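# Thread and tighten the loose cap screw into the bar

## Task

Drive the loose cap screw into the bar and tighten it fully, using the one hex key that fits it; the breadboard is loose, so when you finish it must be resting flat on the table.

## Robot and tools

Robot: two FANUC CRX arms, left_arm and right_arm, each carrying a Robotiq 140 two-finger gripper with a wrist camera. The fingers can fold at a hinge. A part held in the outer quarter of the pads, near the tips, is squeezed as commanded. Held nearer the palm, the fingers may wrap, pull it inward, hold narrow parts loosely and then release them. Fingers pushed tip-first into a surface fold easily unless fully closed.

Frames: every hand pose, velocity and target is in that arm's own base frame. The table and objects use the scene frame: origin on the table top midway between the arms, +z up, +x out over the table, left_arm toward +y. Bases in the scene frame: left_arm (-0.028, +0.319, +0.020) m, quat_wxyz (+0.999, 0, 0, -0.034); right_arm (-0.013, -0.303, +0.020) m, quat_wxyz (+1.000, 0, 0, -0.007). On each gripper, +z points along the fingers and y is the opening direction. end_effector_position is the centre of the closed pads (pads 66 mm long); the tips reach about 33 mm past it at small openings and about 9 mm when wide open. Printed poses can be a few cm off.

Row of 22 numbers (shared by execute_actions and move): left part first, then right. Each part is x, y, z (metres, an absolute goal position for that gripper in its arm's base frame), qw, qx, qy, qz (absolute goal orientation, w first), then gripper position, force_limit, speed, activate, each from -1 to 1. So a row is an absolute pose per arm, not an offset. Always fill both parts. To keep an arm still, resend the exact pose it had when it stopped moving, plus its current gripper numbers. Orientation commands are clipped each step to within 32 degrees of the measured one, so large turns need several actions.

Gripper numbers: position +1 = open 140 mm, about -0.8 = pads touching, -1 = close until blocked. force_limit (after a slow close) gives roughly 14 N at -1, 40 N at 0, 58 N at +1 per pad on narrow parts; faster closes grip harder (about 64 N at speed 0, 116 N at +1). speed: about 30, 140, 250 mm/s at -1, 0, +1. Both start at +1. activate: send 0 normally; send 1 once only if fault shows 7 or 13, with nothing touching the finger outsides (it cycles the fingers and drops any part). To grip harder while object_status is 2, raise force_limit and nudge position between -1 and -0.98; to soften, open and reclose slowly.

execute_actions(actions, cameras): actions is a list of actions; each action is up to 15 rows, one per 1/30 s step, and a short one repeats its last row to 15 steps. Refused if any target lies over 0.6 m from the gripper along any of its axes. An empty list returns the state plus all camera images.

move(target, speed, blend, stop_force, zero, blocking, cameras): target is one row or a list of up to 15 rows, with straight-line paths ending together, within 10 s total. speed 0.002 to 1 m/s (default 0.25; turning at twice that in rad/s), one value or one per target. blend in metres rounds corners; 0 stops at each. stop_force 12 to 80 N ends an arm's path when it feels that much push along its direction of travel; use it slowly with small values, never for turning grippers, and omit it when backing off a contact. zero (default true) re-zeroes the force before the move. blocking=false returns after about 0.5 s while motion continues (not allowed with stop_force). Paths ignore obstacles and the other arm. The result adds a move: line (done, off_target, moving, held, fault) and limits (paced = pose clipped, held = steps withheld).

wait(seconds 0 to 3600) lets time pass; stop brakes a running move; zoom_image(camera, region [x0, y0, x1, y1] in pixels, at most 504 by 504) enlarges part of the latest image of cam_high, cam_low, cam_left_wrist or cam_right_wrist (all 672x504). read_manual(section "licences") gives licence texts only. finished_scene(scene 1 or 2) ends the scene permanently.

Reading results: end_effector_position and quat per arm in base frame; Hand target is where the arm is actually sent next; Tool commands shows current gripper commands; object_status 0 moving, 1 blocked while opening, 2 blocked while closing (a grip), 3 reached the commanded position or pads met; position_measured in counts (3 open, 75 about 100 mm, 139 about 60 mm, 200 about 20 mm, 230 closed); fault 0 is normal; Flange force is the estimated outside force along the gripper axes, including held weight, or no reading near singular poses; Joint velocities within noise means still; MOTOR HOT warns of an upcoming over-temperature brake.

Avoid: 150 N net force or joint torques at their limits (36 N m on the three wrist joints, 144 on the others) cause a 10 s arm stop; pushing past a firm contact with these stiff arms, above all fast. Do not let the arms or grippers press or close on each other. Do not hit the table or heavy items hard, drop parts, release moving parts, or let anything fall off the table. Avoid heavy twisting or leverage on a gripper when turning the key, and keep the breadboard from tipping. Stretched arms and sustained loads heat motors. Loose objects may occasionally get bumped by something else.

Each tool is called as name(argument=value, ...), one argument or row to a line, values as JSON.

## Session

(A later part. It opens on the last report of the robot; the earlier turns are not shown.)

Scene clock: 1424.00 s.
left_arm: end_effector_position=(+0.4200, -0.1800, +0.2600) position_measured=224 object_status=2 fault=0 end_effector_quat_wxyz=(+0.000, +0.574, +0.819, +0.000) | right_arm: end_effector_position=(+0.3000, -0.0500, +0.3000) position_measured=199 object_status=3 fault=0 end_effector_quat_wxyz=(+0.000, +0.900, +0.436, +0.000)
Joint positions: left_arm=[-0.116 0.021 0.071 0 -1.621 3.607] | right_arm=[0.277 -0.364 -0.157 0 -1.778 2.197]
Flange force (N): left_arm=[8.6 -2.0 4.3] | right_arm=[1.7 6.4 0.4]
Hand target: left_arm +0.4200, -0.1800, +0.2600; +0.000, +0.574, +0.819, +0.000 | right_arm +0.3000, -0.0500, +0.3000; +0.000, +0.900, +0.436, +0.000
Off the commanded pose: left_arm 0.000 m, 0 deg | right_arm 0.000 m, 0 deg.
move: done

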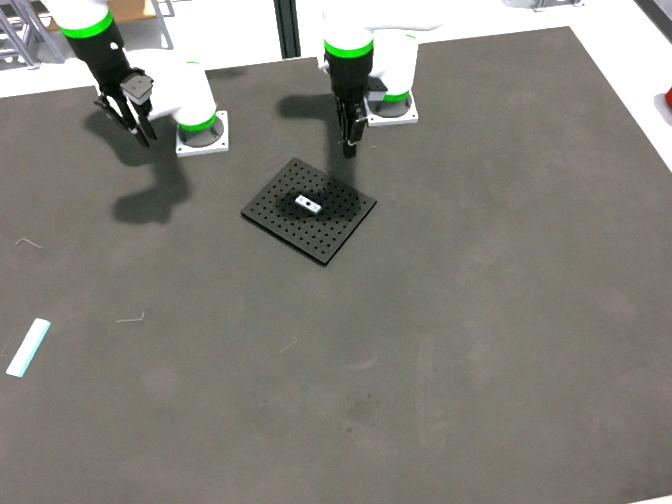

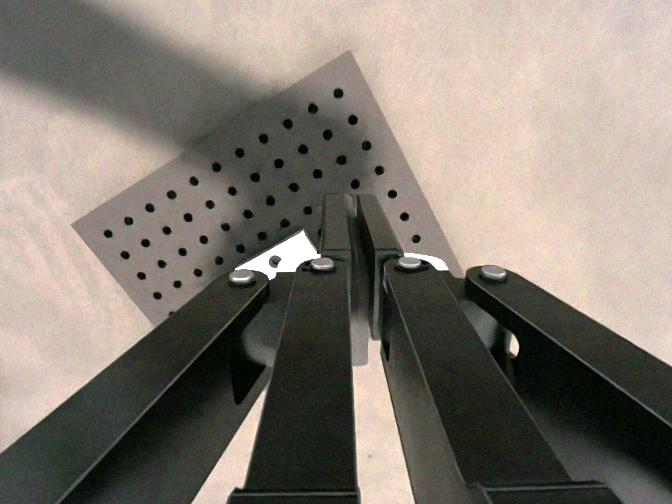

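execute_actions(
  actions=[],
  cameras=["cam_high"],
)

zoom_image(
  camera="cam_high",
  region=[210, 120, 410, 290],
)

Scene clock: 1451.90 s.
left_arm: end_effector_position=(+0.4200, -0.1800, +0.2600) position_measured=224 object_status=2 fault=0 end_effector_quat_wxyz=(+0.000, +0.574, +0.819, +0.000) | right_arm: end_effector_position=(+0.3000, -0.0500, +0.3000) position_measured=199 object_status=3 fault=0 end_effector_quat_wxyz=(+0.000, +0.900, +0.436, +0.000)
Joint positions: left_arm=[-0.116 0.021 0.071 0 -1.621 3.607] | right_arm=[0.277 -0.364 -0.157 0 -1.778 2.197]
Joint velocities: within noise
Flange force (N): left_arm=[8.2 -3.2 3.9] | right_arm=[1.9 6.7 0.2]
Hand target: left_arm +0.4200, -0.1800, +0.2600; +0.000, +0.574, +0.819, +0.000 | right_arm +0.3000, -0.0500, +0.3000; +0.000, +0.900, +0.436, +0.000
Tool commands: left_gripper/position=-1.0 left_gripper/force_limit=+0.5 left_gripper/speed=-1.0 left_gripper/activate=+0.0 right_gripper/position=-0.55 right_gripper/force_limit=+0.0 right_gripper/speed=-1.0 right_gripper/activate=+0.0
Off the commanded pose: left_arm 0.000 m, 0 deg | right_arm 0.000 m, 0 deg.
Images, in order (width x height): cam_high 672x504.

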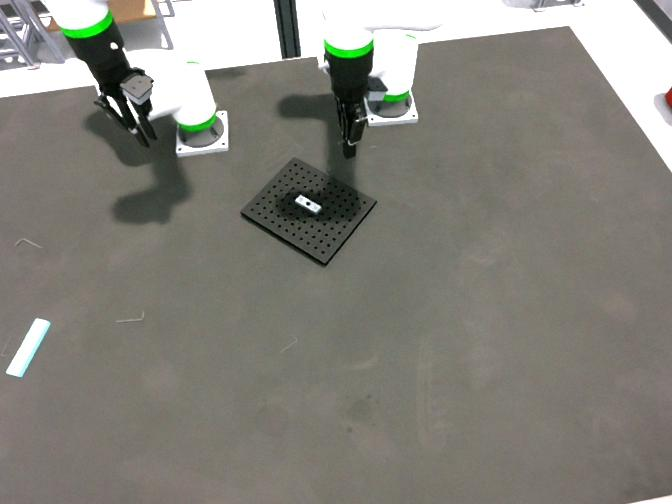

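Scaled by 2.520.

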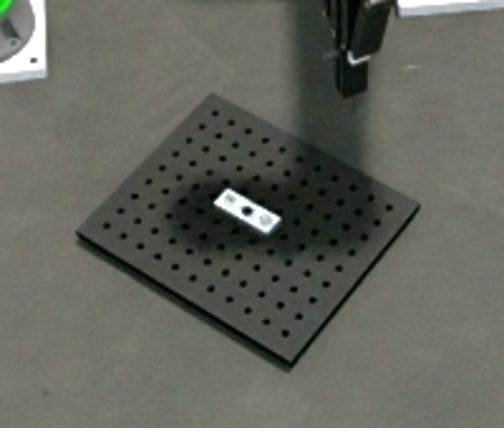

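move(
  target=[
    [0.42,-0.18,0.26,0,0.5736,0.8192,0,-1,0.5,-1,0,0.355,0.120,0.10,0,0.866,0.5,0,-1,0,-1,0],
    [0.42,-0.18,0.26,0,0.5736,0.8192,0,-1,0.5,-1,0,0.355,0.120,0.022,0,0.866,0.5,0,-1,0,-1,0],
  ],
  speed=0.12,
  cameras=["cam_high","cam_right_wrist"],
)

zoom_image(
  camera="cam_high",
  region=[210, 120, 410, 290],
)

Scene clock: 1478.07 s.
left_arm: end_effector_position=(+0.4200, -0.1800, +0.2600) position_measured=224 object_status=2 fault=0 end_effector_quat_wxyz=(+0.000, +0.574, +0.819, +0.000) | right_arm: end_effector_position=(+0.3545, +0.1188, +0.0394) position_measured=232 object_status=3 fault=0 end_effector_quat_wxyz=(+0.001, +0.866, +0.500, -0.001)
Joint positions: left_arm=[-0.116 0.021 0.071 0 -1.621 3.607] | right_arm=[0.68 -0.074 -0.553 0.002 -1.095 1.938]
Flange force (N): left_arm=[7.5 -2.9 3.9] | right_arm=[2.7 4.4 3.8]
Flange force when the fault began (N): right_arm=[-18.8 -16.8 -158.5]
Hand target: left_arm +0.4200, -0.1800, +0.2600; +0.000, +0.574, +0.819, +0.000 | right_arm +0.3546, +0.1189, +0.0393; +0.001, +0.866, +0.500, -0.001
Tool commands: left_gripper/position=-1.0 left_gripper/force_limit=+0.5 left_gripper/speed=-1.0 left_gripper/activate=+0.0 right_gripper/position=-1.0 right_gripper/force_limit=+0.003922 right_gripper/speed=-1.0 right_gripper/activate=+0.0
Off the commanded pose: left_arm 0.000 m, 0 deg | right_arm 0.017 m, 0 deg.
FORCE FAULT: contact force on the right arm reached its limit, and that arm stopped. The contact can be on any part of that arm, not only on its tool. That arm's remaining commands of this call were not run. That arm is still stopped at the end of this call. That arm stays stopped for about 10 more seconds. Until then a move that you send moves the other arm only, and its call returns only when the move has ended. Once the stop has ended, the next robot result says so. If the stop ends while you think or write, that arm runs what you send next. While its stop runs, that arm takes no new command, but its gripper still runs the gripper command that each later call begins with. Until it ends, the stop uses up actions while you think or wait. An arm that is not stopped still takes commands.
move: fault (right_arm)

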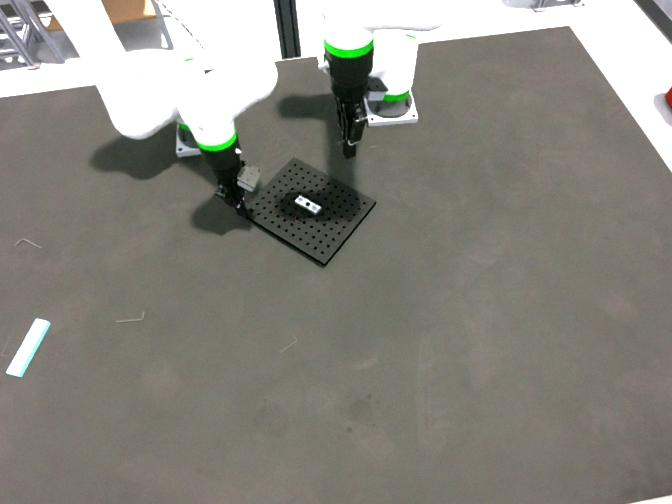

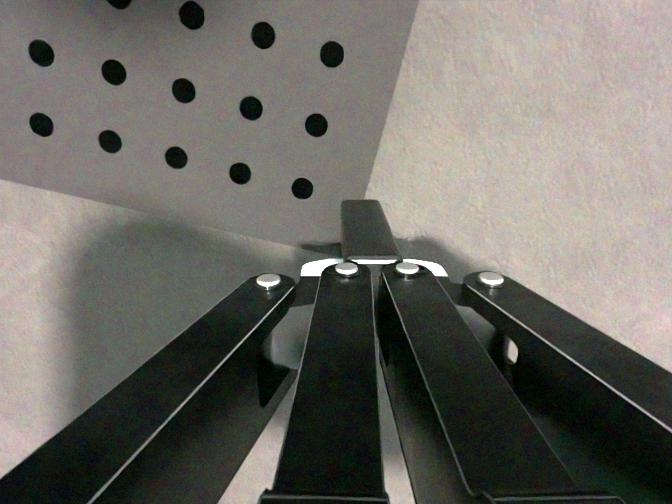

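Scaled by 2.520.

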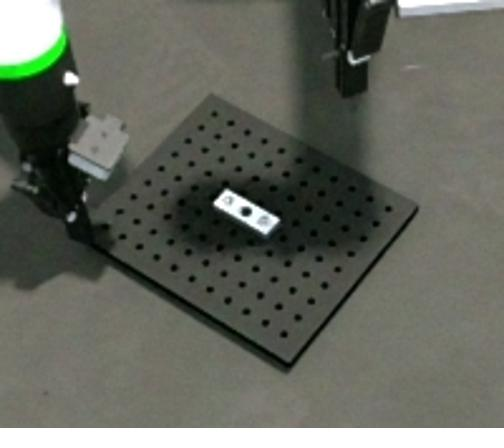

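wait(
  seconds=8,
)

move(
  target=[
    [0.42,-0.18,0.26,0,0.5736,0.8192,0,-1,0.5,-1,0,0.354,0.118,0.07,0,0.866,0.5,0,-1,0,-1,0],
    [0.42,-0.18,0.26,0,0.5736,0.8192,0,-1,0.5,-1,0,0.330,0.097,0.07,0,0.866,0.5,0,-1,0,-1,0],
  ],
  speed=0.12,
)

move(
  target=[0.42,-0.18,0.26,0,0.5736,0.8192,0,-1,0.5,-1,0,0.330,0.097,0.024,0,0.866,0.5,0,-1,0,-1,0],
  speed=0.04,
  stop_force=20,
)

move(
  target=[0.42,-0.18,0.26,0,0.5736,0.8192,0,-1,0.5,-1,0,0.345,0.123,0.024,0,0.866,0.5,0,-1,0,-1,0],
  speed=0.015,
  stop_force=12,
  cameras=["cam_high","cam_right_wrist"],
)

Scene clock: 1500.63 s.
left_arm: end_effector_position=(+0.4200, -0.1800, +0.2600) position_measured=224 object_status=2 fault=0 end_effector_quat_wxyz=(+0.000, +0.574, +0.819, +0.000) | right_arm: end_effector_position=(+0.3545, +0.1188, +0.0394) position_measured=232 object_status=3 fault=0 end_effector_quat_wxyz=(+0.001, +0.866, +0.500, -0.001)
Joint positions: left_arm=[-0.116 0.021 0.071 0 -1.621 3.607] | right_arm=[0.68 -0.074 -0.553 0.002 -1.095 1.938]
Flange force (N): left_arm=[7.6 -3.0 3.8] | right_arm=[3.1 4.3 3.8]
Hand target: left_arm +0.4200, -0.1800, +0.2600; +0.000, +0.574, +0.819, +0.000 | right_arm +0.3545, +0.1188, +0.0394; +0.001, +0.866, +0.500, -0.001
Tool commands: left_gripper/position=-1.0 left_gripper/force_limit=+0.5 left_gripper/speed=-1.0 left_gripper/activate=+0.0 right_gripper/position=-1.0 right_gripper/force_limit=+0.003922 right_gripper/speed=-1.0 right_gripper/activate=+0.0
Off the commanded pose: left_arm 0.000 m, 0 deg | right_arm 0.017 m, 0 deg.
FORCE FAULT, CONTINUED: the right arm's stop, for the force fault that an earlier result reported, is over. The rest of the stop counts as 20 of the actions that you can send in this scene. During its stop the right arm's controller moved it back a little. That arm's target is now where it stood when the stop ended, not its last command. That arm accepts commands again.
wait: 8.00 s; at rest from the start

Scene clock: 1501.73 s.
left_arm: end_effector_position=(+0.4200, -0.1800, +0.2600) position_measured=224 object_status=2 fault=0 end_effector_quat_wxyz=(+0.000, +0.574, +0.819, +0.000) | right_arm: end_effector_position=(+0.3300, +0.0970, +0.0700) position_measured=232 object_status=3 fault=0 end_effector_quat_wxyz=(+0.000, +0.866, +0.500, +0.000)
Joint positions: left_arm=[-0.116 0.021 0.071 0 -1.621 3.607] | right_arm=[0.673 -0.198 -0.58 0 -1.188 1.945]
Flange force (N): left_arm=[7.7 -3.3 4.2] | right_arm=[3.2 5.5 3.6]
Hand target: left_arm +0.4200, -0.1800, +0.2600; +0.000, +0.574, +0.819, +0.000 | right_arm +0.3300, +0.0970, +0.0700; +0.000, +0.866, +0.500, +0.000
Off the commanded pose: left_arm 0.000 m, 0 deg | right_arm 0.000 m, 0 deg.
move: done

Scene clock: 1503.57 s.
left_arm: end_effector_position=(+0.4200, -0.1800, +0.2600) position_measured=224 object_status=2 fault=0 end_effector_quat_wxyz=(+0.000, +0.574, +0.819, +0.000) | right_arm: end_effector_position=(+0.3300, +0.0970, +0.0240) position_measured=232 object_status=3 fault=0 end_effector_quat_wxyz=(+0.000, +0.866, +0.500, +0.000)
Joint positions: left_arm=[-0.116 0.021 0.071 0 -1.621 3.607] | right_arm=[0.673 -0.138 -0.65 0 -1.059 1.945]
Flange force (N): left_arm=[7.2 -2.4 4.0] | right_arm=[3.3 6.0 4.1]
Hand target: left_arm +0.4200, -0.1800, +0.2600; +0.000, +0.574, +0.819, +0.000 | right_arm +0.3300, +0.0970, +0.0240; +0.000, +0.866, +0.500, +0.000
Off the commanded pose: left_arm 0.000 m, 0 deg | right_arm 0.000 m, 0 deg.
move: done

Scene clock: 1504.50 s.
left_arm: end_effector_position=(+0.4200, -0.1800, +0.2600) position_measured=224 object_status=2 fault=0 end_effector_quat_wxyz=(+0.000, +0.574, +0.819, +0.000) | right_arm: end_effector_position=(+0.3326, +0.1016, +0.0239) position_measured=232 object_status=3 fault=0 end_effector_quat_wxyz=(+0.000, +0.866, +0.500, +0.000)
Joint positions: left_arm=[-0.116 0.021 0.071 0 -1.621 3.607] | right_arm=[0.68 -0.126 -0.64 0 -1.058 1.938]
Flange force (N): left_arm=[7.9 -3.5 3.5] | right_arm=[-16.9 6.0 -4.7]
Hand target: left_arm +0.4200, -0.1800, +0.2600; +0.000, +0.574, +0.819, +0.000 | right_arm +0.3326, +0.1017, +0.0239; +0.000, +0.866, +0.500, +0.000
Off the commanded pose: left_arm 0.000 m, 0 deg | right_arm 0.025 m, 0 deg.
move: contact (right_arm)

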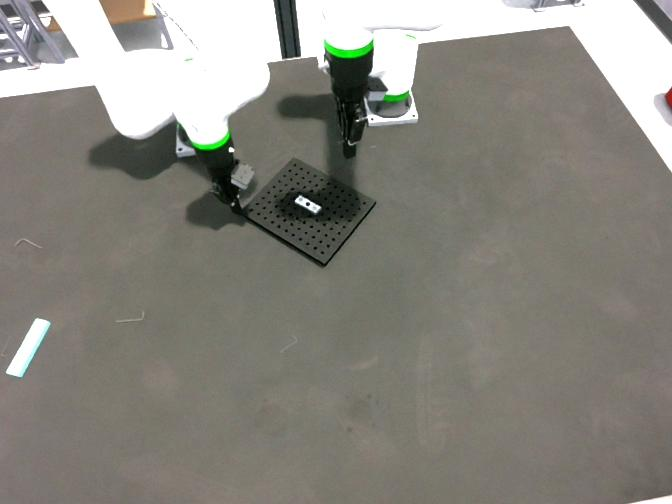

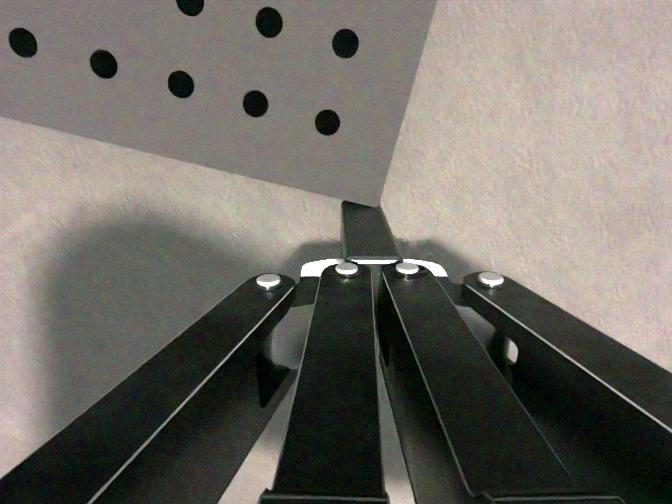

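move(
  target=[0.3994,-0.2990,0.118,0,0.5736,0.8192,0,-1,0.5,-1,0,0.3326,0.1017,0.0239,0,0.866,0.5,0,-1,0,-1,0],
  speed=0.12,
  cameras=["cam_left_wrist"],
)

zoom_image(
  camera="cam_left_wrist",
  region=[320, 165, 375, 210],
)

Scene clock: 1515.30 s.
left_arm: end_effector_position=(+0.3993, -0.2990, +0.1180) position_measured=224 object_status=2 fault=0 end_effector_quat_wxyz=(+0.000, +0.574, +0.819, +0.000) | right_arm: end_effector_position=(+0.3326, +0.1017, +0.0239) position_measured=232 object_status=3 fault=0 end_effector_quat_wxyz=(+0.000, +0.866, +0.500, +0.000)
Joint positions: left_arm=[-0.379 0.165 -0.106 0 -1.3 3.87] | right_arm=[0.68 -0.127 -0.641 0 -1.057 1.938]
Flange force (N): left_arm=[7.6 -1.9 1.8] | right_arm=[-18.6 7.7 -4.4]
Hand target: left_arm +0.3994, -0.2990, +0.1180; +0.000, +0.574, +0.819, +0.000 | right_arm +0.3326, +0.1017, +0.0239; +0.000, +0.866, +0.500, +0.000
Off the commanded pose: left_arm 0.000 m, 0 deg | right_arm 0.000 m, 0 deg.
move: done

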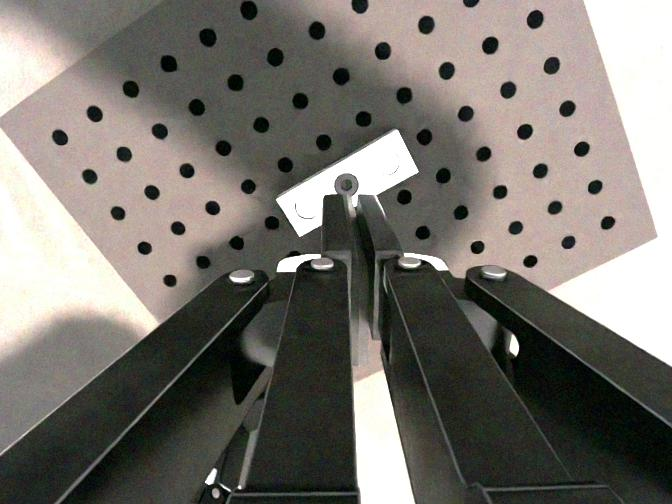

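Scaled by 9.164.

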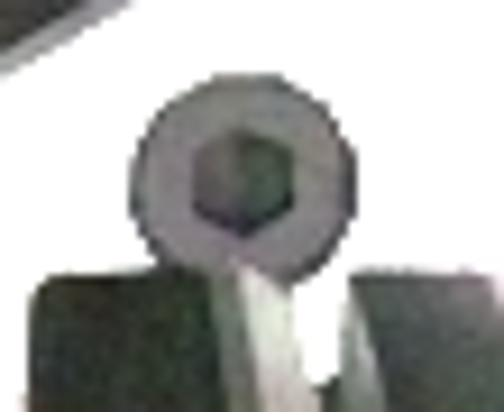

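move(
  target=[0.3994,-0.2981,0.0795,0,0.5736,0.8192,0,-1,0.5,-1,0,0.3326,0.1017,0.0239,0,0.866,0.5,0,-1,0,-1,0],
  speed=0.015,
  stop_force=14,
)

Scene clock: 1521.97 s.
left_arm: end_effector_position=(+0.3995, -0.2982, +0.0830) position_measured=224 object_status=2 fault=0 end_effector_quat_wxyz=(+0.000, +0.574, +0.819, +0.000) | right_arm: end_effector_position=(+0.3326, +0.1017, +0.0239) position_measured=232 object_status=3 fault=0 end_effector_quat_wxyz=(+0.000, +0.866, +0.500, +0.000)
Joint positions: left_arm=[-0.377 0.19 -0.162 0 -1.219 3.868] | right_arm=[0.68 -0.127 -0.641 0 -1.057 1.938]
Flange force (N): left_arm=[14.5 -3.5 -37.0] | right_arm=[-18.5 7.8 -3.0]
Hand target: left_arm +0.3994, -0.2982, +0.0830; +0.000, +0.574, +0.819, +0.000 | right_arm +0.3326, +0.1017, +0.0239; +0.000, +0.866, +0.500, +0.000
Off the commanded pose: left_arm 0.003 m, 0 deg | right_arm 0.000 m, 0 deg.
move: contact (left_arm)

Inserted and bottomed. Rotate in steps to 20°, with the board blocked.

move(
  target=[0.3988,-0.2976,0.083,0,0.7660,0.6428,0,-1,0.5,-1,0,0.3326,0.1017,0.0239,0,0.866,0.5,0,-1,0,-1,0],
  speed=0.2,
  cameras=["cam_left_wrist"],
)

move(
  target=[0.3986,-0.2968,0.083,0,0.9063,0.4226,0,-1,0.5,-1,0,0.3326,0.1017,0.0239,0,0.866,0.5,0,-1,0,-1,0],
  speed=0.2,
  cameras=["cam_left_wrist","cam_high"],
)

Scene clock: 1534.40 s.
left_arm: end_effector_position=(+0.3988, -0.2976, +0.0830) position_measured=224 object_status=2 fault=0 end_effector_quat_wxyz=(+0.000, +0.766, +0.643, +0.000) | right_arm: end_effector_position=(+0.3326, +0.1017, +0.0239) position_measured=232 object_status=3 fault=0 end_effector_quat_wxyz=(+0.000, +0.866, +0.500, +0.000)
Joint positions: left_arm=[-0.377 0.188 -0.164 0 -1.219 3.344] | right_arm=[0.68 -0.127 -0.641 0 -1.057 1.938]
Flange force (N): left_arm=[0.5 -3.4 -24.9] | right_arm=[-18.1 7.2 -3.9]
Hand target: left_arm +0.3988, -0.2976, +0.0830; +0.000, +0.766, +0.643, +0.000 | right_arm +0.3326, +0.1017, +0.0239; +0.000, +0.866, +0.500, +0.000
Off the commanded pose: left_arm 0.000 m, 0 deg | right_arm 0.000 m, 0 deg.
move: done

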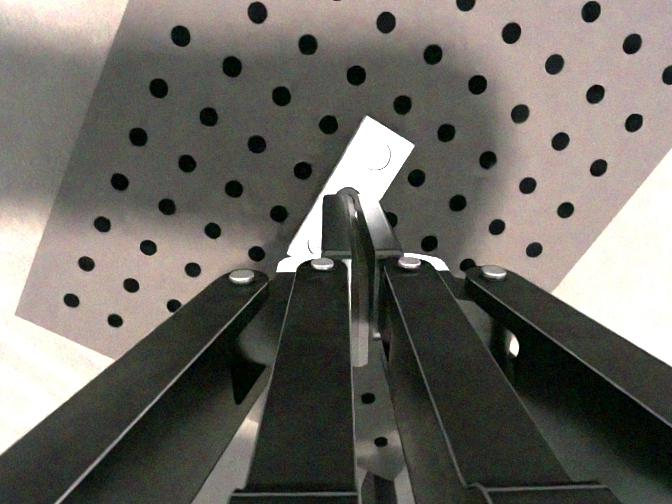

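Scene clock: 1536.10 s.
left_arm: end_effector_position=(+0.3986, -0.2968, +0.0830) position_measured=224 object_status=2 fault=0 end_effector_quat_wxyz=(+0.000, +0.906, +0.423, +0.000) | right_arm: end_effector_position=(+0.3326, +0.1017, +0.0239) position_measured=232 object_status=3 fault=0 end_effector_quat_wxyz=(+0.000, +0.866, +0.500, +0.000)
Joint positions: left_arm=[-0.375 0.187 -0.166 0 -1.219 2.819] | right_arm=[0.68 -0.127 -0.641 0 -1.057 1.938]
Flange force (N): left_arm=[-3.6 -9.0 -29.7] | right_arm=[-17.8 8.1 -3.0]
Hand target: left_arm +0.3986, -0.2968, +0.0830; +0.000, +0.906, +0.423, +0.000 | right_arm +0.3326, +0.1017, +0.0239; +0.000, +0.866, +0.500, +0.000
Off the commanded pose: left_arm 0.000 m, 0 deg | right_arm 0.000 m, 0 deg.
move: done
Images, in order (width x height): cam_high 672x504, cam_left_wrist 672x504.

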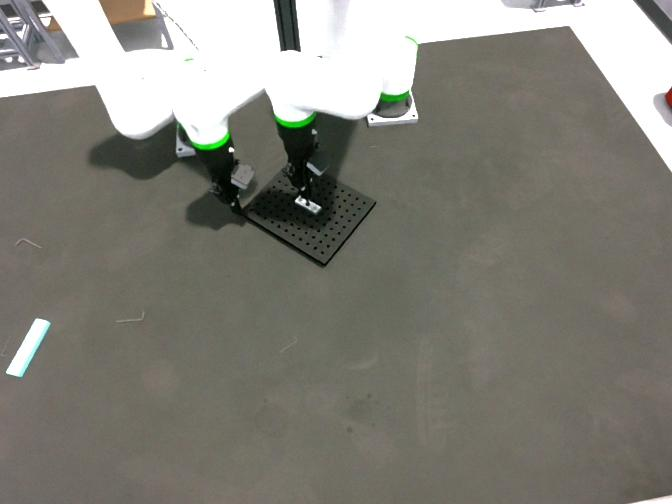

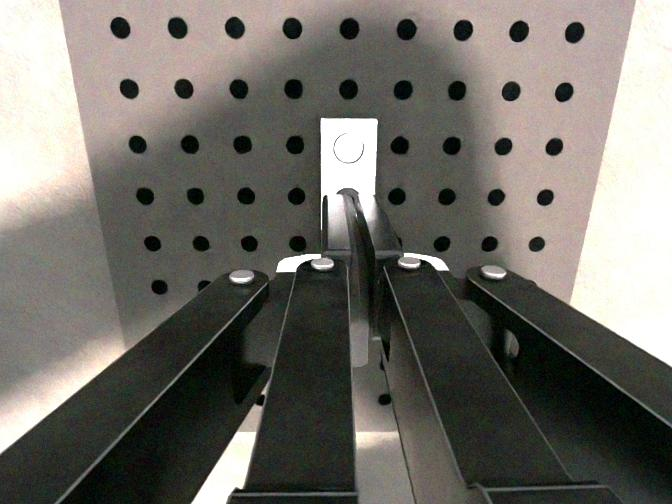

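move(
  target=[
    [0.3990,-0.2958,0.083,0,1,0,0,-1,0.5,-1,0,0.3326,0.1017,0.0239,0,0.866,0.5,0,-1,0,-1,0],
    [0.4010,-0.2958,0.0828,0,0.7071,-0.7071,0,-1,0.5,-1,0,0.3326,0.1017,0.0239,0,0.866,0.5,0,-1,0,-1,0],
  ],
  speed=0.2,
  cameras=["cam_left_wrist"],
)

move(
  target=[0.4010,-0.2978,0.0826,0,0,-1,0,-1,0.5,-1,0,0.3326,0.1017,0.0239,0,0.866,0.5,0,-1,0,-1,0],
  speed=0.2,
  cameras=["cam_left_wrist"],
)

move(
  target=[
    [0.3990,-0.2978,0.0824,0,-0.7071,-0.7071,0,-1,0.5,-1,0,0.3326,0.1017,0.0239,0,0.866,0.5,0,-1,0,-1,0],
    [0.3986,-0.2969,0.0824,0,-0.9063,-0.4226,0,-1,0.5,-1,0,0.3326,0.1017,0.0239,0,0.866,0.5,0,-1,0,-1,0],
  ],
  speed=0.2,
  cameras=["cam_left_wrist"],
)

Scene clock: 1557.43 s.
left_arm: end_effector_position=(+0.4010, -0.2958, +0.0828) position_measured=224 object_status=2 fault=0 end_effector_quat_wxyz=(+0.000, +0.707, -0.707, +0.000) | right_arm: end_effector_position=(+0.3326, +0.1017, +0.0239) position_measured=232 object_status=3 fault=0 end_effector_quat_wxyz=(+0.000, +0.866, +0.500, +0.000)
Joint positions: left_arm=[-0.372 0.19 -0.162 0 -1.219 0.372] | right_arm=[0.68 -0.127 -0.641 0 -1.057 1.938]
Flange force (N): left_arm=[-12.7 3.3 -45.6] | right_arm=[-18.8 7.3 -2.7]
Hand target: left_arm +0.4010, -0.2958, +0.0828; +0.000, +0.707, -0.707, +0.000 | right_arm +0.3326, +0.1017, +0.0239; +0.000, +0.866, +0.500, +0.000
Off the commanded pose: left_arm 0.000 m, 0 deg | right_arm 0.000 m, 0 deg.
move: done

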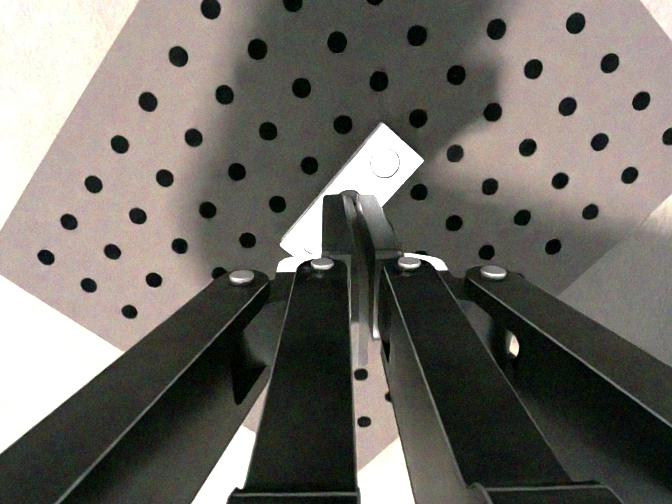

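Scene clock: 1561.77 s.
left_arm: end_effector_position=(+0.4010, -0.2978, +0.0826) position_measured=224 object_status=2 fault=0 end_effector_quat_wxyz=(+0.000, +0.000, +1.000, +0.000) | right_arm: end_effector_position=(+0.3326, +0.1017, +0.0239) position_measured=232 object_status=3 fault=0 end_effector_quat_wxyz=(+0.000, +0.866, +0.500, +0.000)
Joint positions: left_arm=[-0.376 0.193 -0.159 0 -1.219 -1.195] | right_arm=[0.68 -0.127 -0.641 0 -1.057 1.938]
Flange force (N): left_arm=[-0.4 15.4 -44.7] | right_arm=[-19.3 7.3 -2.7]
Hand target: left_arm +0.4010, -0.2978, +0.0826; +0.000, +0.000, +1.000, +0.000 | right_arm +0.3326, +0.1017, +0.0239; +0.000, +0.866, +0.500, +0.000
Off the commanded pose: left_arm 0.000 m, 0 deg | right_arm 0.000 m, 0 deg.
move: done

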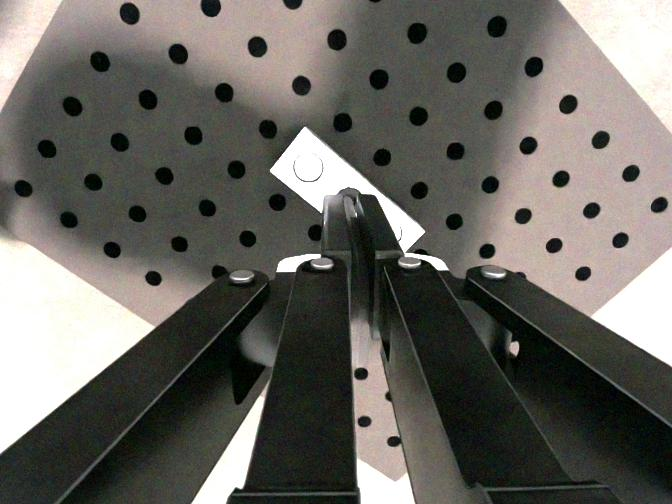

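Scene clock: 1568.07 s.
left_arm: end_effector_position=(+0.3986, -0.2969, +0.0824) position_measured=224 object_status=2 fault=0 end_effector_quat_wxyz=(+0.000, +0.906, +0.423, +0.000) | right_arm: end_effector_position=(+0.3326, +0.1017, +0.0239) position_measured=232 object_status=3 fault=0 end_effector_quat_wxyz=(+0.000, +0.866, +0.500, +0.000)
Joint positions: left_arm=[-0.376 0.187 -0.166 0 -1.217 -3.464] | right_arm=[0.68 -0.127 -0.641 0 -1.057 1.938]
Flange force (N): left_arm=[2.4 5.5 -20.2] | right_arm=[-18.6 6.5 -4.0]
Hand target: left_arm +0.3986, -0.2969, +0.0824; +0.000, +0.906, +0.423, +0.000 | right_arm +0.3326, +0.1017, +0.0239; +0.000, +0.866, +0.500, +0.000
Off the commanded pose: left_arm 0.000 m, 0 deg | right_arm 0.000 m, 0 deg.
move: done

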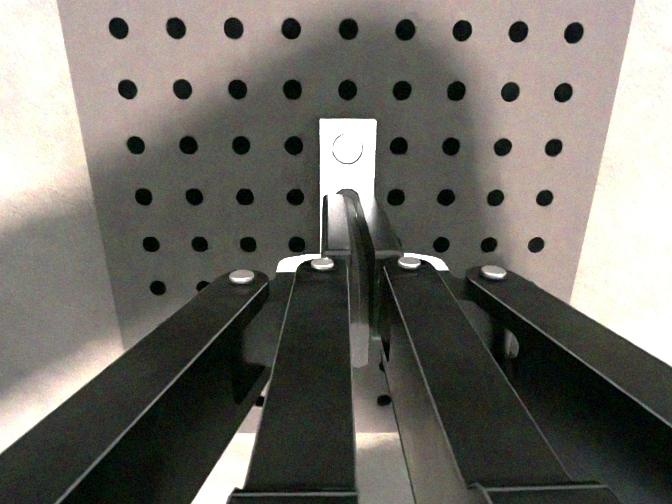

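move(
  target=[
    [0.3986,-0.2969,0.118,0,-0.9063,-0.4226,0,-1,0.5,-1,0,0.3326,0.1017,0.0239,0,0.866,0.5,0,-1,0,-1,0],
    [0.3994,-0.2990,0.118,0,0,1,0,-1,0.5,-1,0,0.3326,0.1017,0.0239,0,0.866,0.5,0,-1,0,-1,0],
    [0.3994,-0.2990,0.118,0,-0.7071,0.7071,0,-1,0.5,-1,0,0.3326,0.1017,0.0239,0,0.866,0.5,0,-1,0,-1,0],
    [0.3994,-0.2990,0.118,0,1,0,0,-1,0.5,-1,0,0.3326,0.1017,0.0239,0,0.866,0.5,0,-1,0,-1,0],
    [0.3994,-0.2990,0.118,0,0.5736,0.8192,0,-1,0.5,-1,0,0.3326,0.1017,0.0239,0,0.866,0.5,0,-1,0,-1,0],
  ],
  speed=[0.1,0.9,0.9,0.9,0.9],
  blend=[0,0.03,0.03,0.03,0],
  cameras=["cam_left_wrist"],
)

zoom_image(
  camera="cam_left_wrist",
  region=[320, 165, 375, 210],
)

zoom_image(
  camera="cam_left_wrist",
  region=[270, 165, 420, 380],
)

Scene clock: 1584.33 s.
left_arm: end_effector_position=(+0.3994, -0.2990, +0.1180) position_measured=224 object_status=2 fault=0 end_effector_quat_wxyz=(+0.000, +0.574, +0.819, +0.000) | right_arm: end_effector_position=(+0.3326, +0.1017, +0.0239) position_measured=232 object_status=3 fault=0 end_effector_quat_wxyz=(+0.000, +0.866, +0.500, +0.000)
Joint positions: left_arm=[-0.379 0.165 -0.106 0 -1.3 3.87] | right_arm=[0.68 -0.127 -0.641 0 -1.057 1.938]
Flange force (N): left_arm=[7.3 -0.7 2.2] | right_arm=[-18.7 8.0 -4.8]
Hand target: left_arm +0.3994, -0.2990, +0.1180; +0.000, +0.574, +0.819, +0.000 | right_arm +0.3326, +0.1017, +0.0239; +0.000, +0.866, +0.500, +0.000
Off the commanded pose: left_arm 0.000 m, 0 deg | right_arm 0.000 m, 0 deg.
move: done

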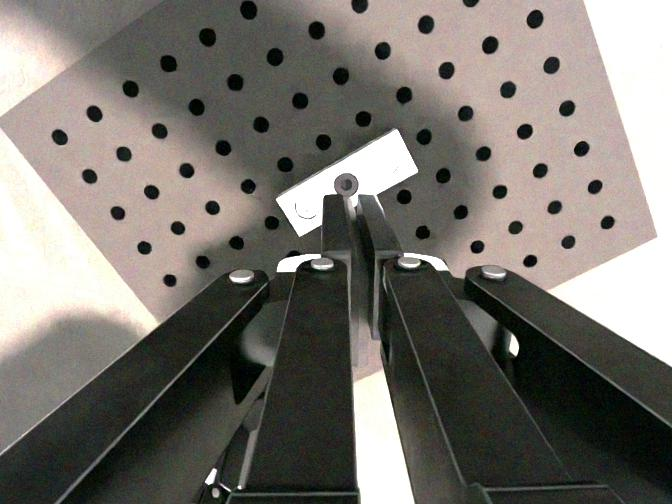

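Scaled by 9.164.

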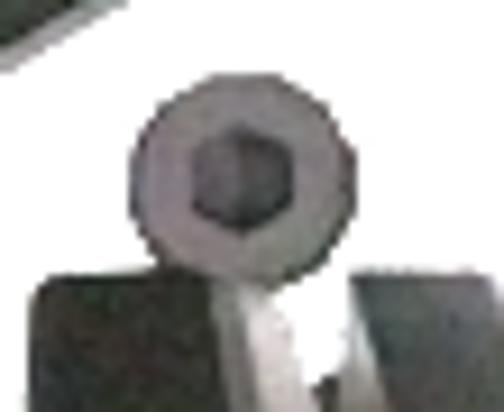

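Scaled by 2.344.

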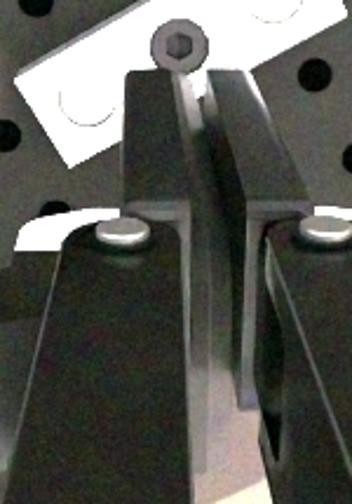

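move(
  target=[0.42,-0.20,0.26,0,0.5736,0.8192,0,-1,0.5,-1,0,0.3326,0.1017,0.0239,0,0.866,0.5,0,-1,0,-1,0],
  speed=0.2,
  cameras=["all"],
)

zoom_image(
  camera="cam_high",
  region=[270, 60, 400, 220],
)

zoom_image(
  camera="cam_left_wrist",
  region=[270, 165, 420, 320],
)

Scene clock: 1603.03 s.
left_arm: end_effector_position=(+0.4200, -0.2000, +0.2600) position_measured=224 object_status=2 fault=0 end_effector_quat_wxyz=(+0.000, +0.574, +0.819, +0.000) | right_arm: end_effector_position=(+0.3326, +0.1017, +0.0239) position_measured=232 object_status=3 fault=0 end_effector_quat_wxyz=(+0.000, +0.866, +0.500, +0.000)
Joint positions: left_arm=[-0.161 0.042 0.093 0 -1.622 3.652] | right_arm=[0.68 -0.127 -0.641 0 -1.057 1.938]
Flange force (N): left_arm=[8.6 -3.8 3.0] | right_arm=[-18.5 7.7 -5.0]
Hand target: left_arm +0.4200, -0.2000, +0.2600; +0.000, +0.574, +0.819, +0.000 | right_arm +0.3326, +0.1017, +0.0239; +0.000, +0.866, +0.500, +0.000
Off the commanded pose: left_arm 0.000 m, 0 deg | right_arm 0.000 m, 0 deg.
move: done

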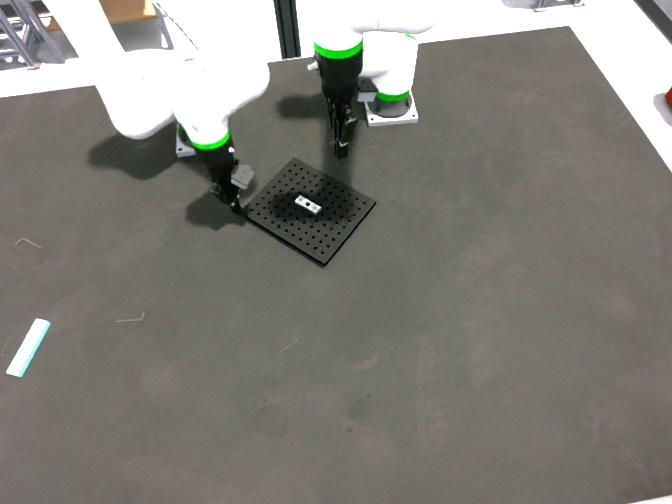

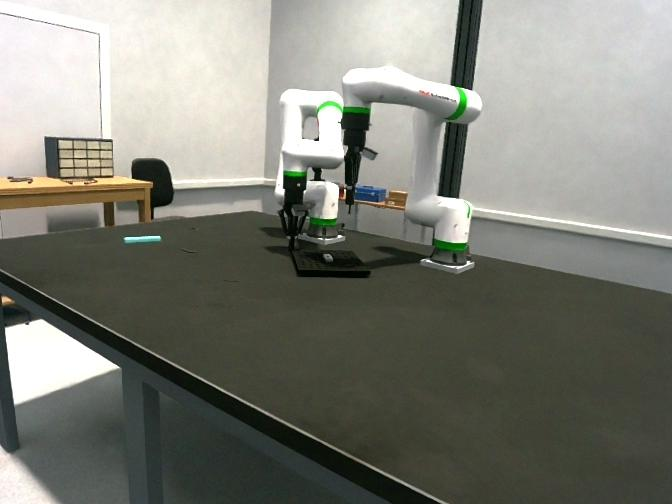

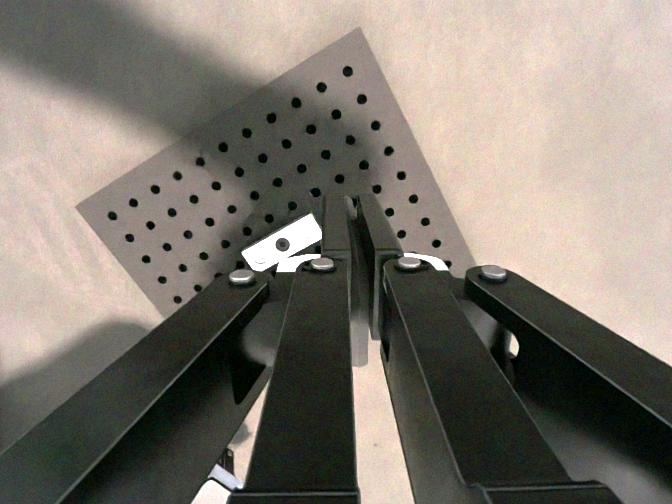

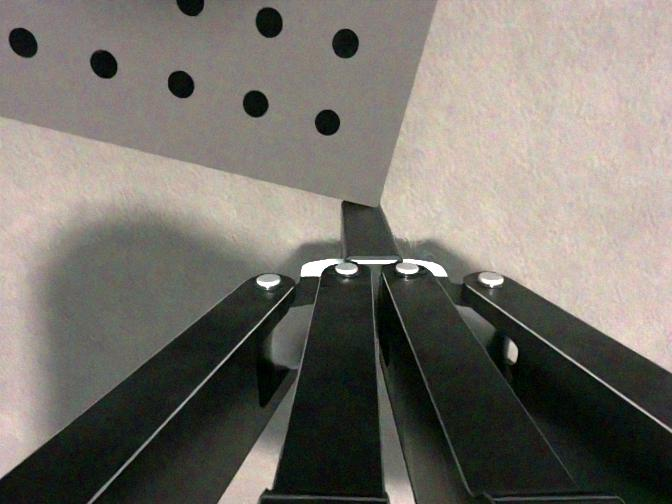

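Scaled by 3.150.

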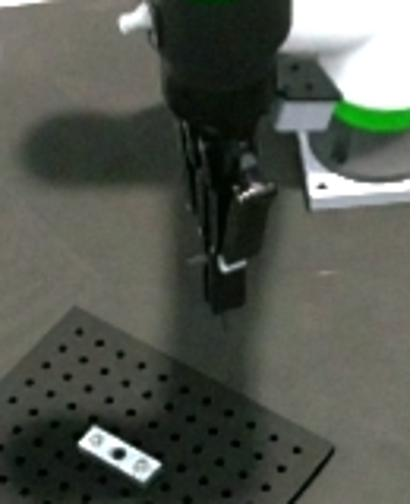

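Scaled by 3.252.

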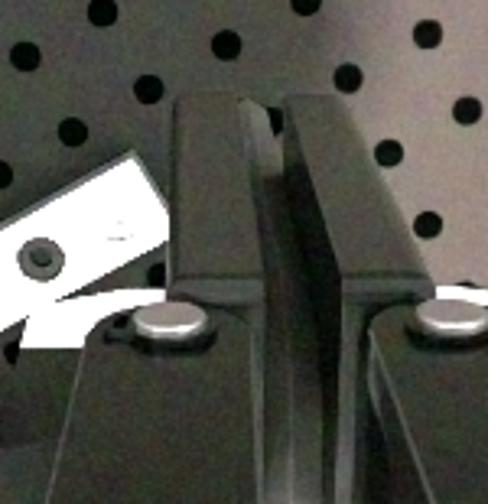

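zoom_image(
  camera="cam_low",
  region=[320, 130, 400, 240],
)

zoom_image(
  camera="cam_low",
  region=[280, 235, 380, 285],
)

Scaled by 4.582.

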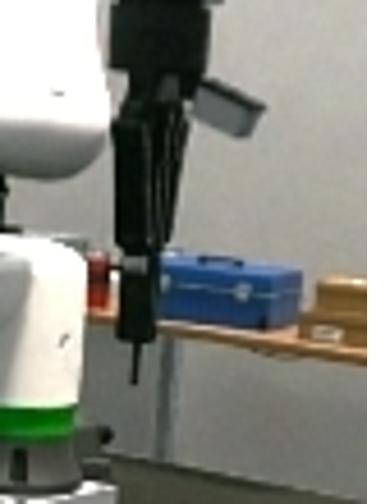

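Scaled by 5.040.

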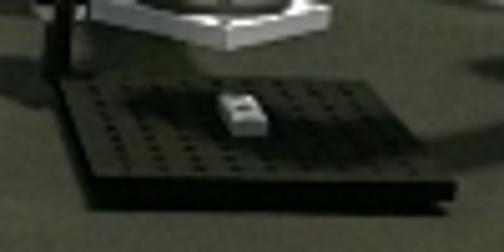

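move(
  target=[
    [0.3994,-0.2981,0.100,0,0.5736,0.8192,0,-1,0.5,-1,0,0.3326,0.1017,0.0239,0,0.866,0.5,0,-1,0,-1,0],
    [0.3994,-0.2981,0.0815,0,0.5736,0.8192,0,-1,0.5,-1,0,0.3326,0.1017,0.0239,0,0.866,0.5,0,-1,0,-1,0],
    [0.3988,-0.2976,0.0815,0,0.7660,0.6428,0,-1,0.5,-1,0,0.3326,0.1017,0.0239,0,0.866,0.5,0,-1,0,-1,0],
  ],
  speed=[0.15,0.02,0.2],
)

move(
  target=[
    [0.3988,-0.2976,0.118,0,0.7660,0.6428,0,-1,0.5,-1,0,0.3326,0.1017,0.0239,0,0.866,0.5,0,-1,0,-1,0],
    [0.3994,-0.2990,0.118,0,0.5736,0.8192,0,-1,0.5,-1,0,0.3326,0.1017,0.0239,0,0.866,0.5,0,-1,0,-1,0],
  ],
  speed=0.15,
  cameras=["cam_left_wrist"],
)

zoom_image(
  camera="cam_left_wrist",
  region=[320, 165, 375, 210],
)

Scene clock: 1630.63 s.
left_arm: end_effector_position=(+0.3988, -0.2976, +0.0815) position_measured=224 object_status=2 fault=0 end_effector_quat_wxyz=(+0.000, +0.766, +0.643, +0.000) | right_arm: end_effector_position=(+0.3326, +0.1017, +0.0239) position_measured=232 object_status=3 fault=0 end_effector_quat_wxyz=(+0.000, +0.866, +0.500, +0.000)
Joint positions: left_arm=[-0.377 0.189 -0.166 0 -1.215 3.344] | right_arm=[0.68 -0.127 -0.641 0 -1.057 1.938]
Flange force (N): left_arm=[-1.3 2.9 -38.6] | right_arm=[-17.7 7.2 -2.9]
Hand target: left_arm +0.3988, -0.2976, +0.0815; +0.000, +0.766, +0.643, +0.000 | right_arm +0.3326, +0.1017, +0.0239; +0.000, +0.866, +0.500, +0.000
Off the commanded pose: left_arm 0.000 m, 0 deg | right_arm 0.000 m, 0 deg.
move: done

Scene clock: 1633.20 s.
left_arm: end_effector_position=(+0.3994, -0.2990, +0.1180) position_measured=224 object_status=2 fault=0 end_effector_quat_wxyz=(+0.000, +0.574, +0.819, +0.000) | right_arm: end_effector_position=(+0.3326, +0.1017, +0.0239) position_measured=232 object_status=3 fault=0 end_effector_quat_wxyz=(+0.000, +0.866, +0.500, +0.000)
Joint positions: left_arm=[-0.379 0.165 -0.106 0 -1.3 3.87] | right_arm=[0.68 -0.127 -0.641 0 -1.057 1.938]
Flange force (N): left_arm=[7.5 -0.9 2.2] | right_arm=[-18.3 7.7 -4.9]
Hand target: left_arm +0.3994, -0.2990, +0.1180; +0.000, +0.574, +0.819, +0.000 | right_arm +0.3326, +0.1017, +0.0239; +0.000, +0.866, +0.500, +0.000
Off the commanded pose: left_arm 0.000 m, 0 deg | right_arm 0.000 m, 0 deg.
move: done

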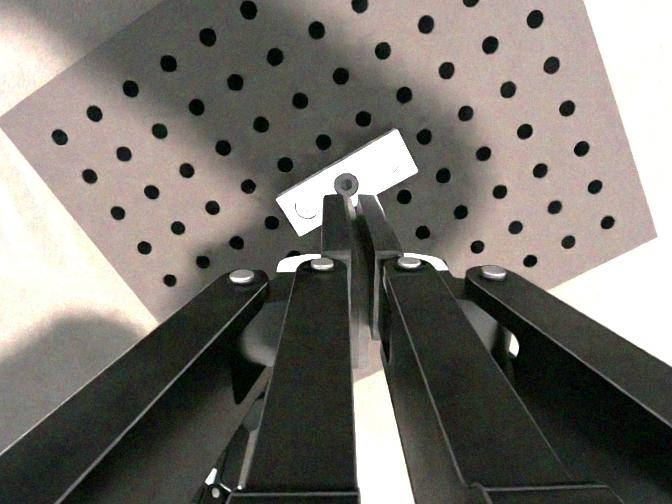

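Scaled by 9.164.

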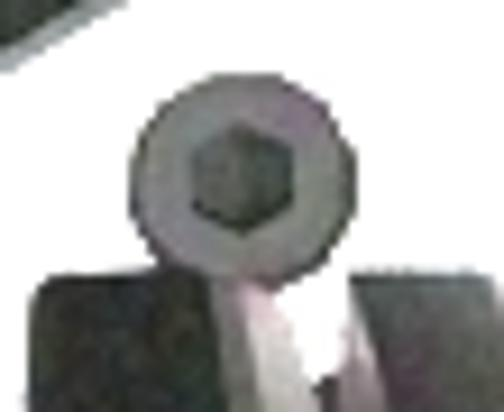

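move(
  target=[0.3994,-0.2981,0.088,0,0.5736,0.8192,0,-1,0.5,-1,0,0.3326,0.1017,0.0239,0,0.866,0.5,0,-1,0,-1,0],
  speed=0.1,
)

move(
  target=[0.3994,-0.2981,0.0785,0,0.5736,0.8192,0,-1,0.5,-1,0,0.3326,0.1017,0.0239,0,0.866,0.5,0,-1,0,-1,0],
  speed=0.008,
  stop_force=14,
  cameras=["cam_low","cam_left_wrist"],
)

zoom_image(
  camera="cam_low",
  region=[290, 200, 370, 285],
)

zoom_image(
  camera="cam_left_wrist",
  region=[310, 160, 390, 220],
)

Scene clock: 1648.33 s.
left_arm: end_effector_position=(+0.3994, -0.2981, +0.0880) position_measured=224 object_status=2 fault=0 end_effector_quat_wxyz=(+0.000, +0.574, +0.819, +0.000) | right_arm: end_effector_position=(+0.3326, +0.1017, +0.0239) position_measured=232 object_status=3 fault=0 end_effector_quat_wxyz=(+0.000, +0.866, +0.500, +0.000)
Joint positions: left_arm=[-0.377 0.186 -0.154 0 -1.231 3.868] | right_arm=[0.68 -0.127 -0.641 0 -1.057 1.938]
Flange force (N): left_arm=[6.9 -0.7 1.2] | right_arm=[-18.3 7.1 -5.2]
Hand target: left_arm +0.3994, -0.2981, +0.0880; +0.000, +0.574, +0.819, +0.000 | right_arm +0.3326, +0.1017, +0.0239; +0.000, +0.866, +0.500, +0.000
Off the commanded pose: left_arm 0.000 m, 0 deg | right_arm 0.000 m, 0 deg.
move: done

Scene clock: 1649.67 s.
left_arm: end_effector_position=(+0.3994, -0.2981, +0.0820) position_measured=224 object_status=2 fault=0 end_effector_quat_wxyz=(+0.000, +0.574, +0.819, +0.000) | right_arm: end_effector_position=(+0.3326, +0.1017, +0.0239) position_measured=232 object_status=3 fault=0 end_effector_quat_wxyz=(+0.000, +0.866, +0.500, +0.000)
Joint positions: left_arm=[-0.377 0.191 -0.163 0 -1.217 3.868] | right_arm=[0.68 -0.127 -0.641 0 -1.057 1.938]
Flange force (N): left_arm=[13.1 -2.3 -22.8] | right_arm=[-18.6 7.7 -3.8]
Hand target: left_arm +0.3994, -0.2981, +0.0820; +0.000, +0.574, +0.819, +0.000 | right_arm +0.3326, +0.1017, +0.0239; +0.000, +0.866, +0.500, +0.000
Off the commanded pose: left_arm 0.003 m, 0 deg | right_arm 0.000 m, 0 deg.
move: contact (left_arm)

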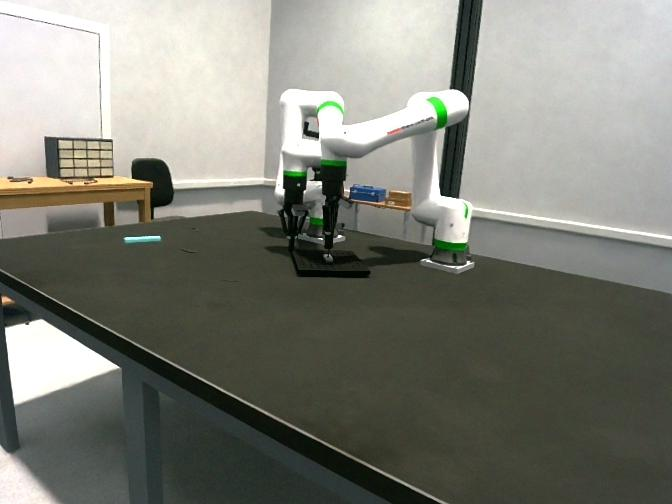

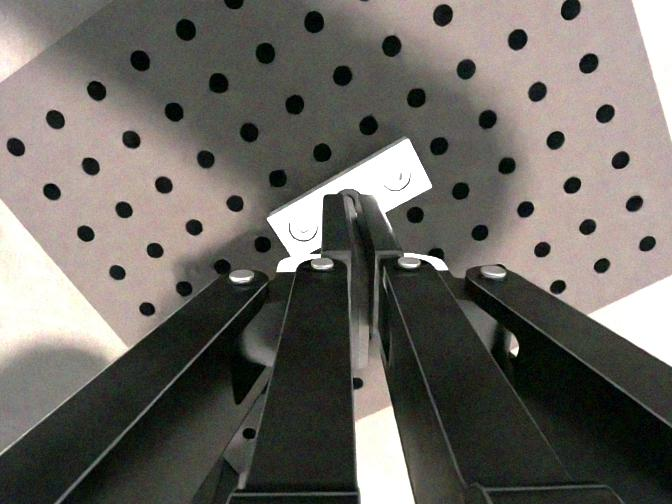

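Scaled by 5.929.

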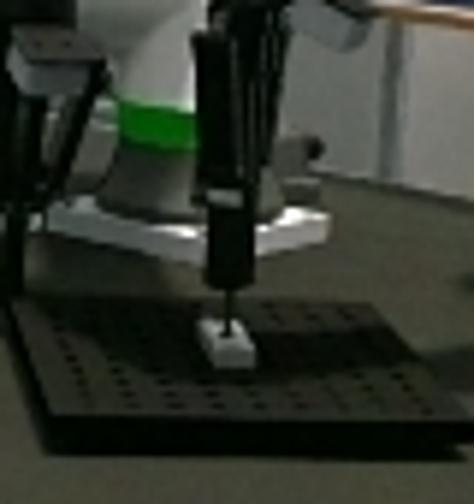

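Scaled by 6.300.

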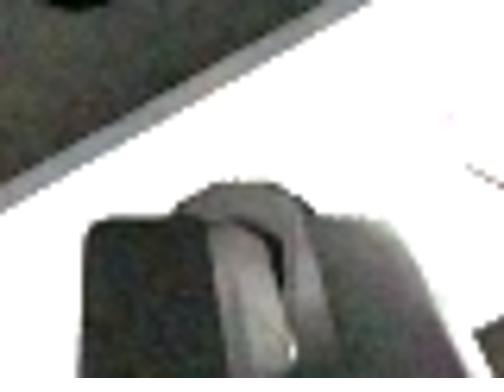

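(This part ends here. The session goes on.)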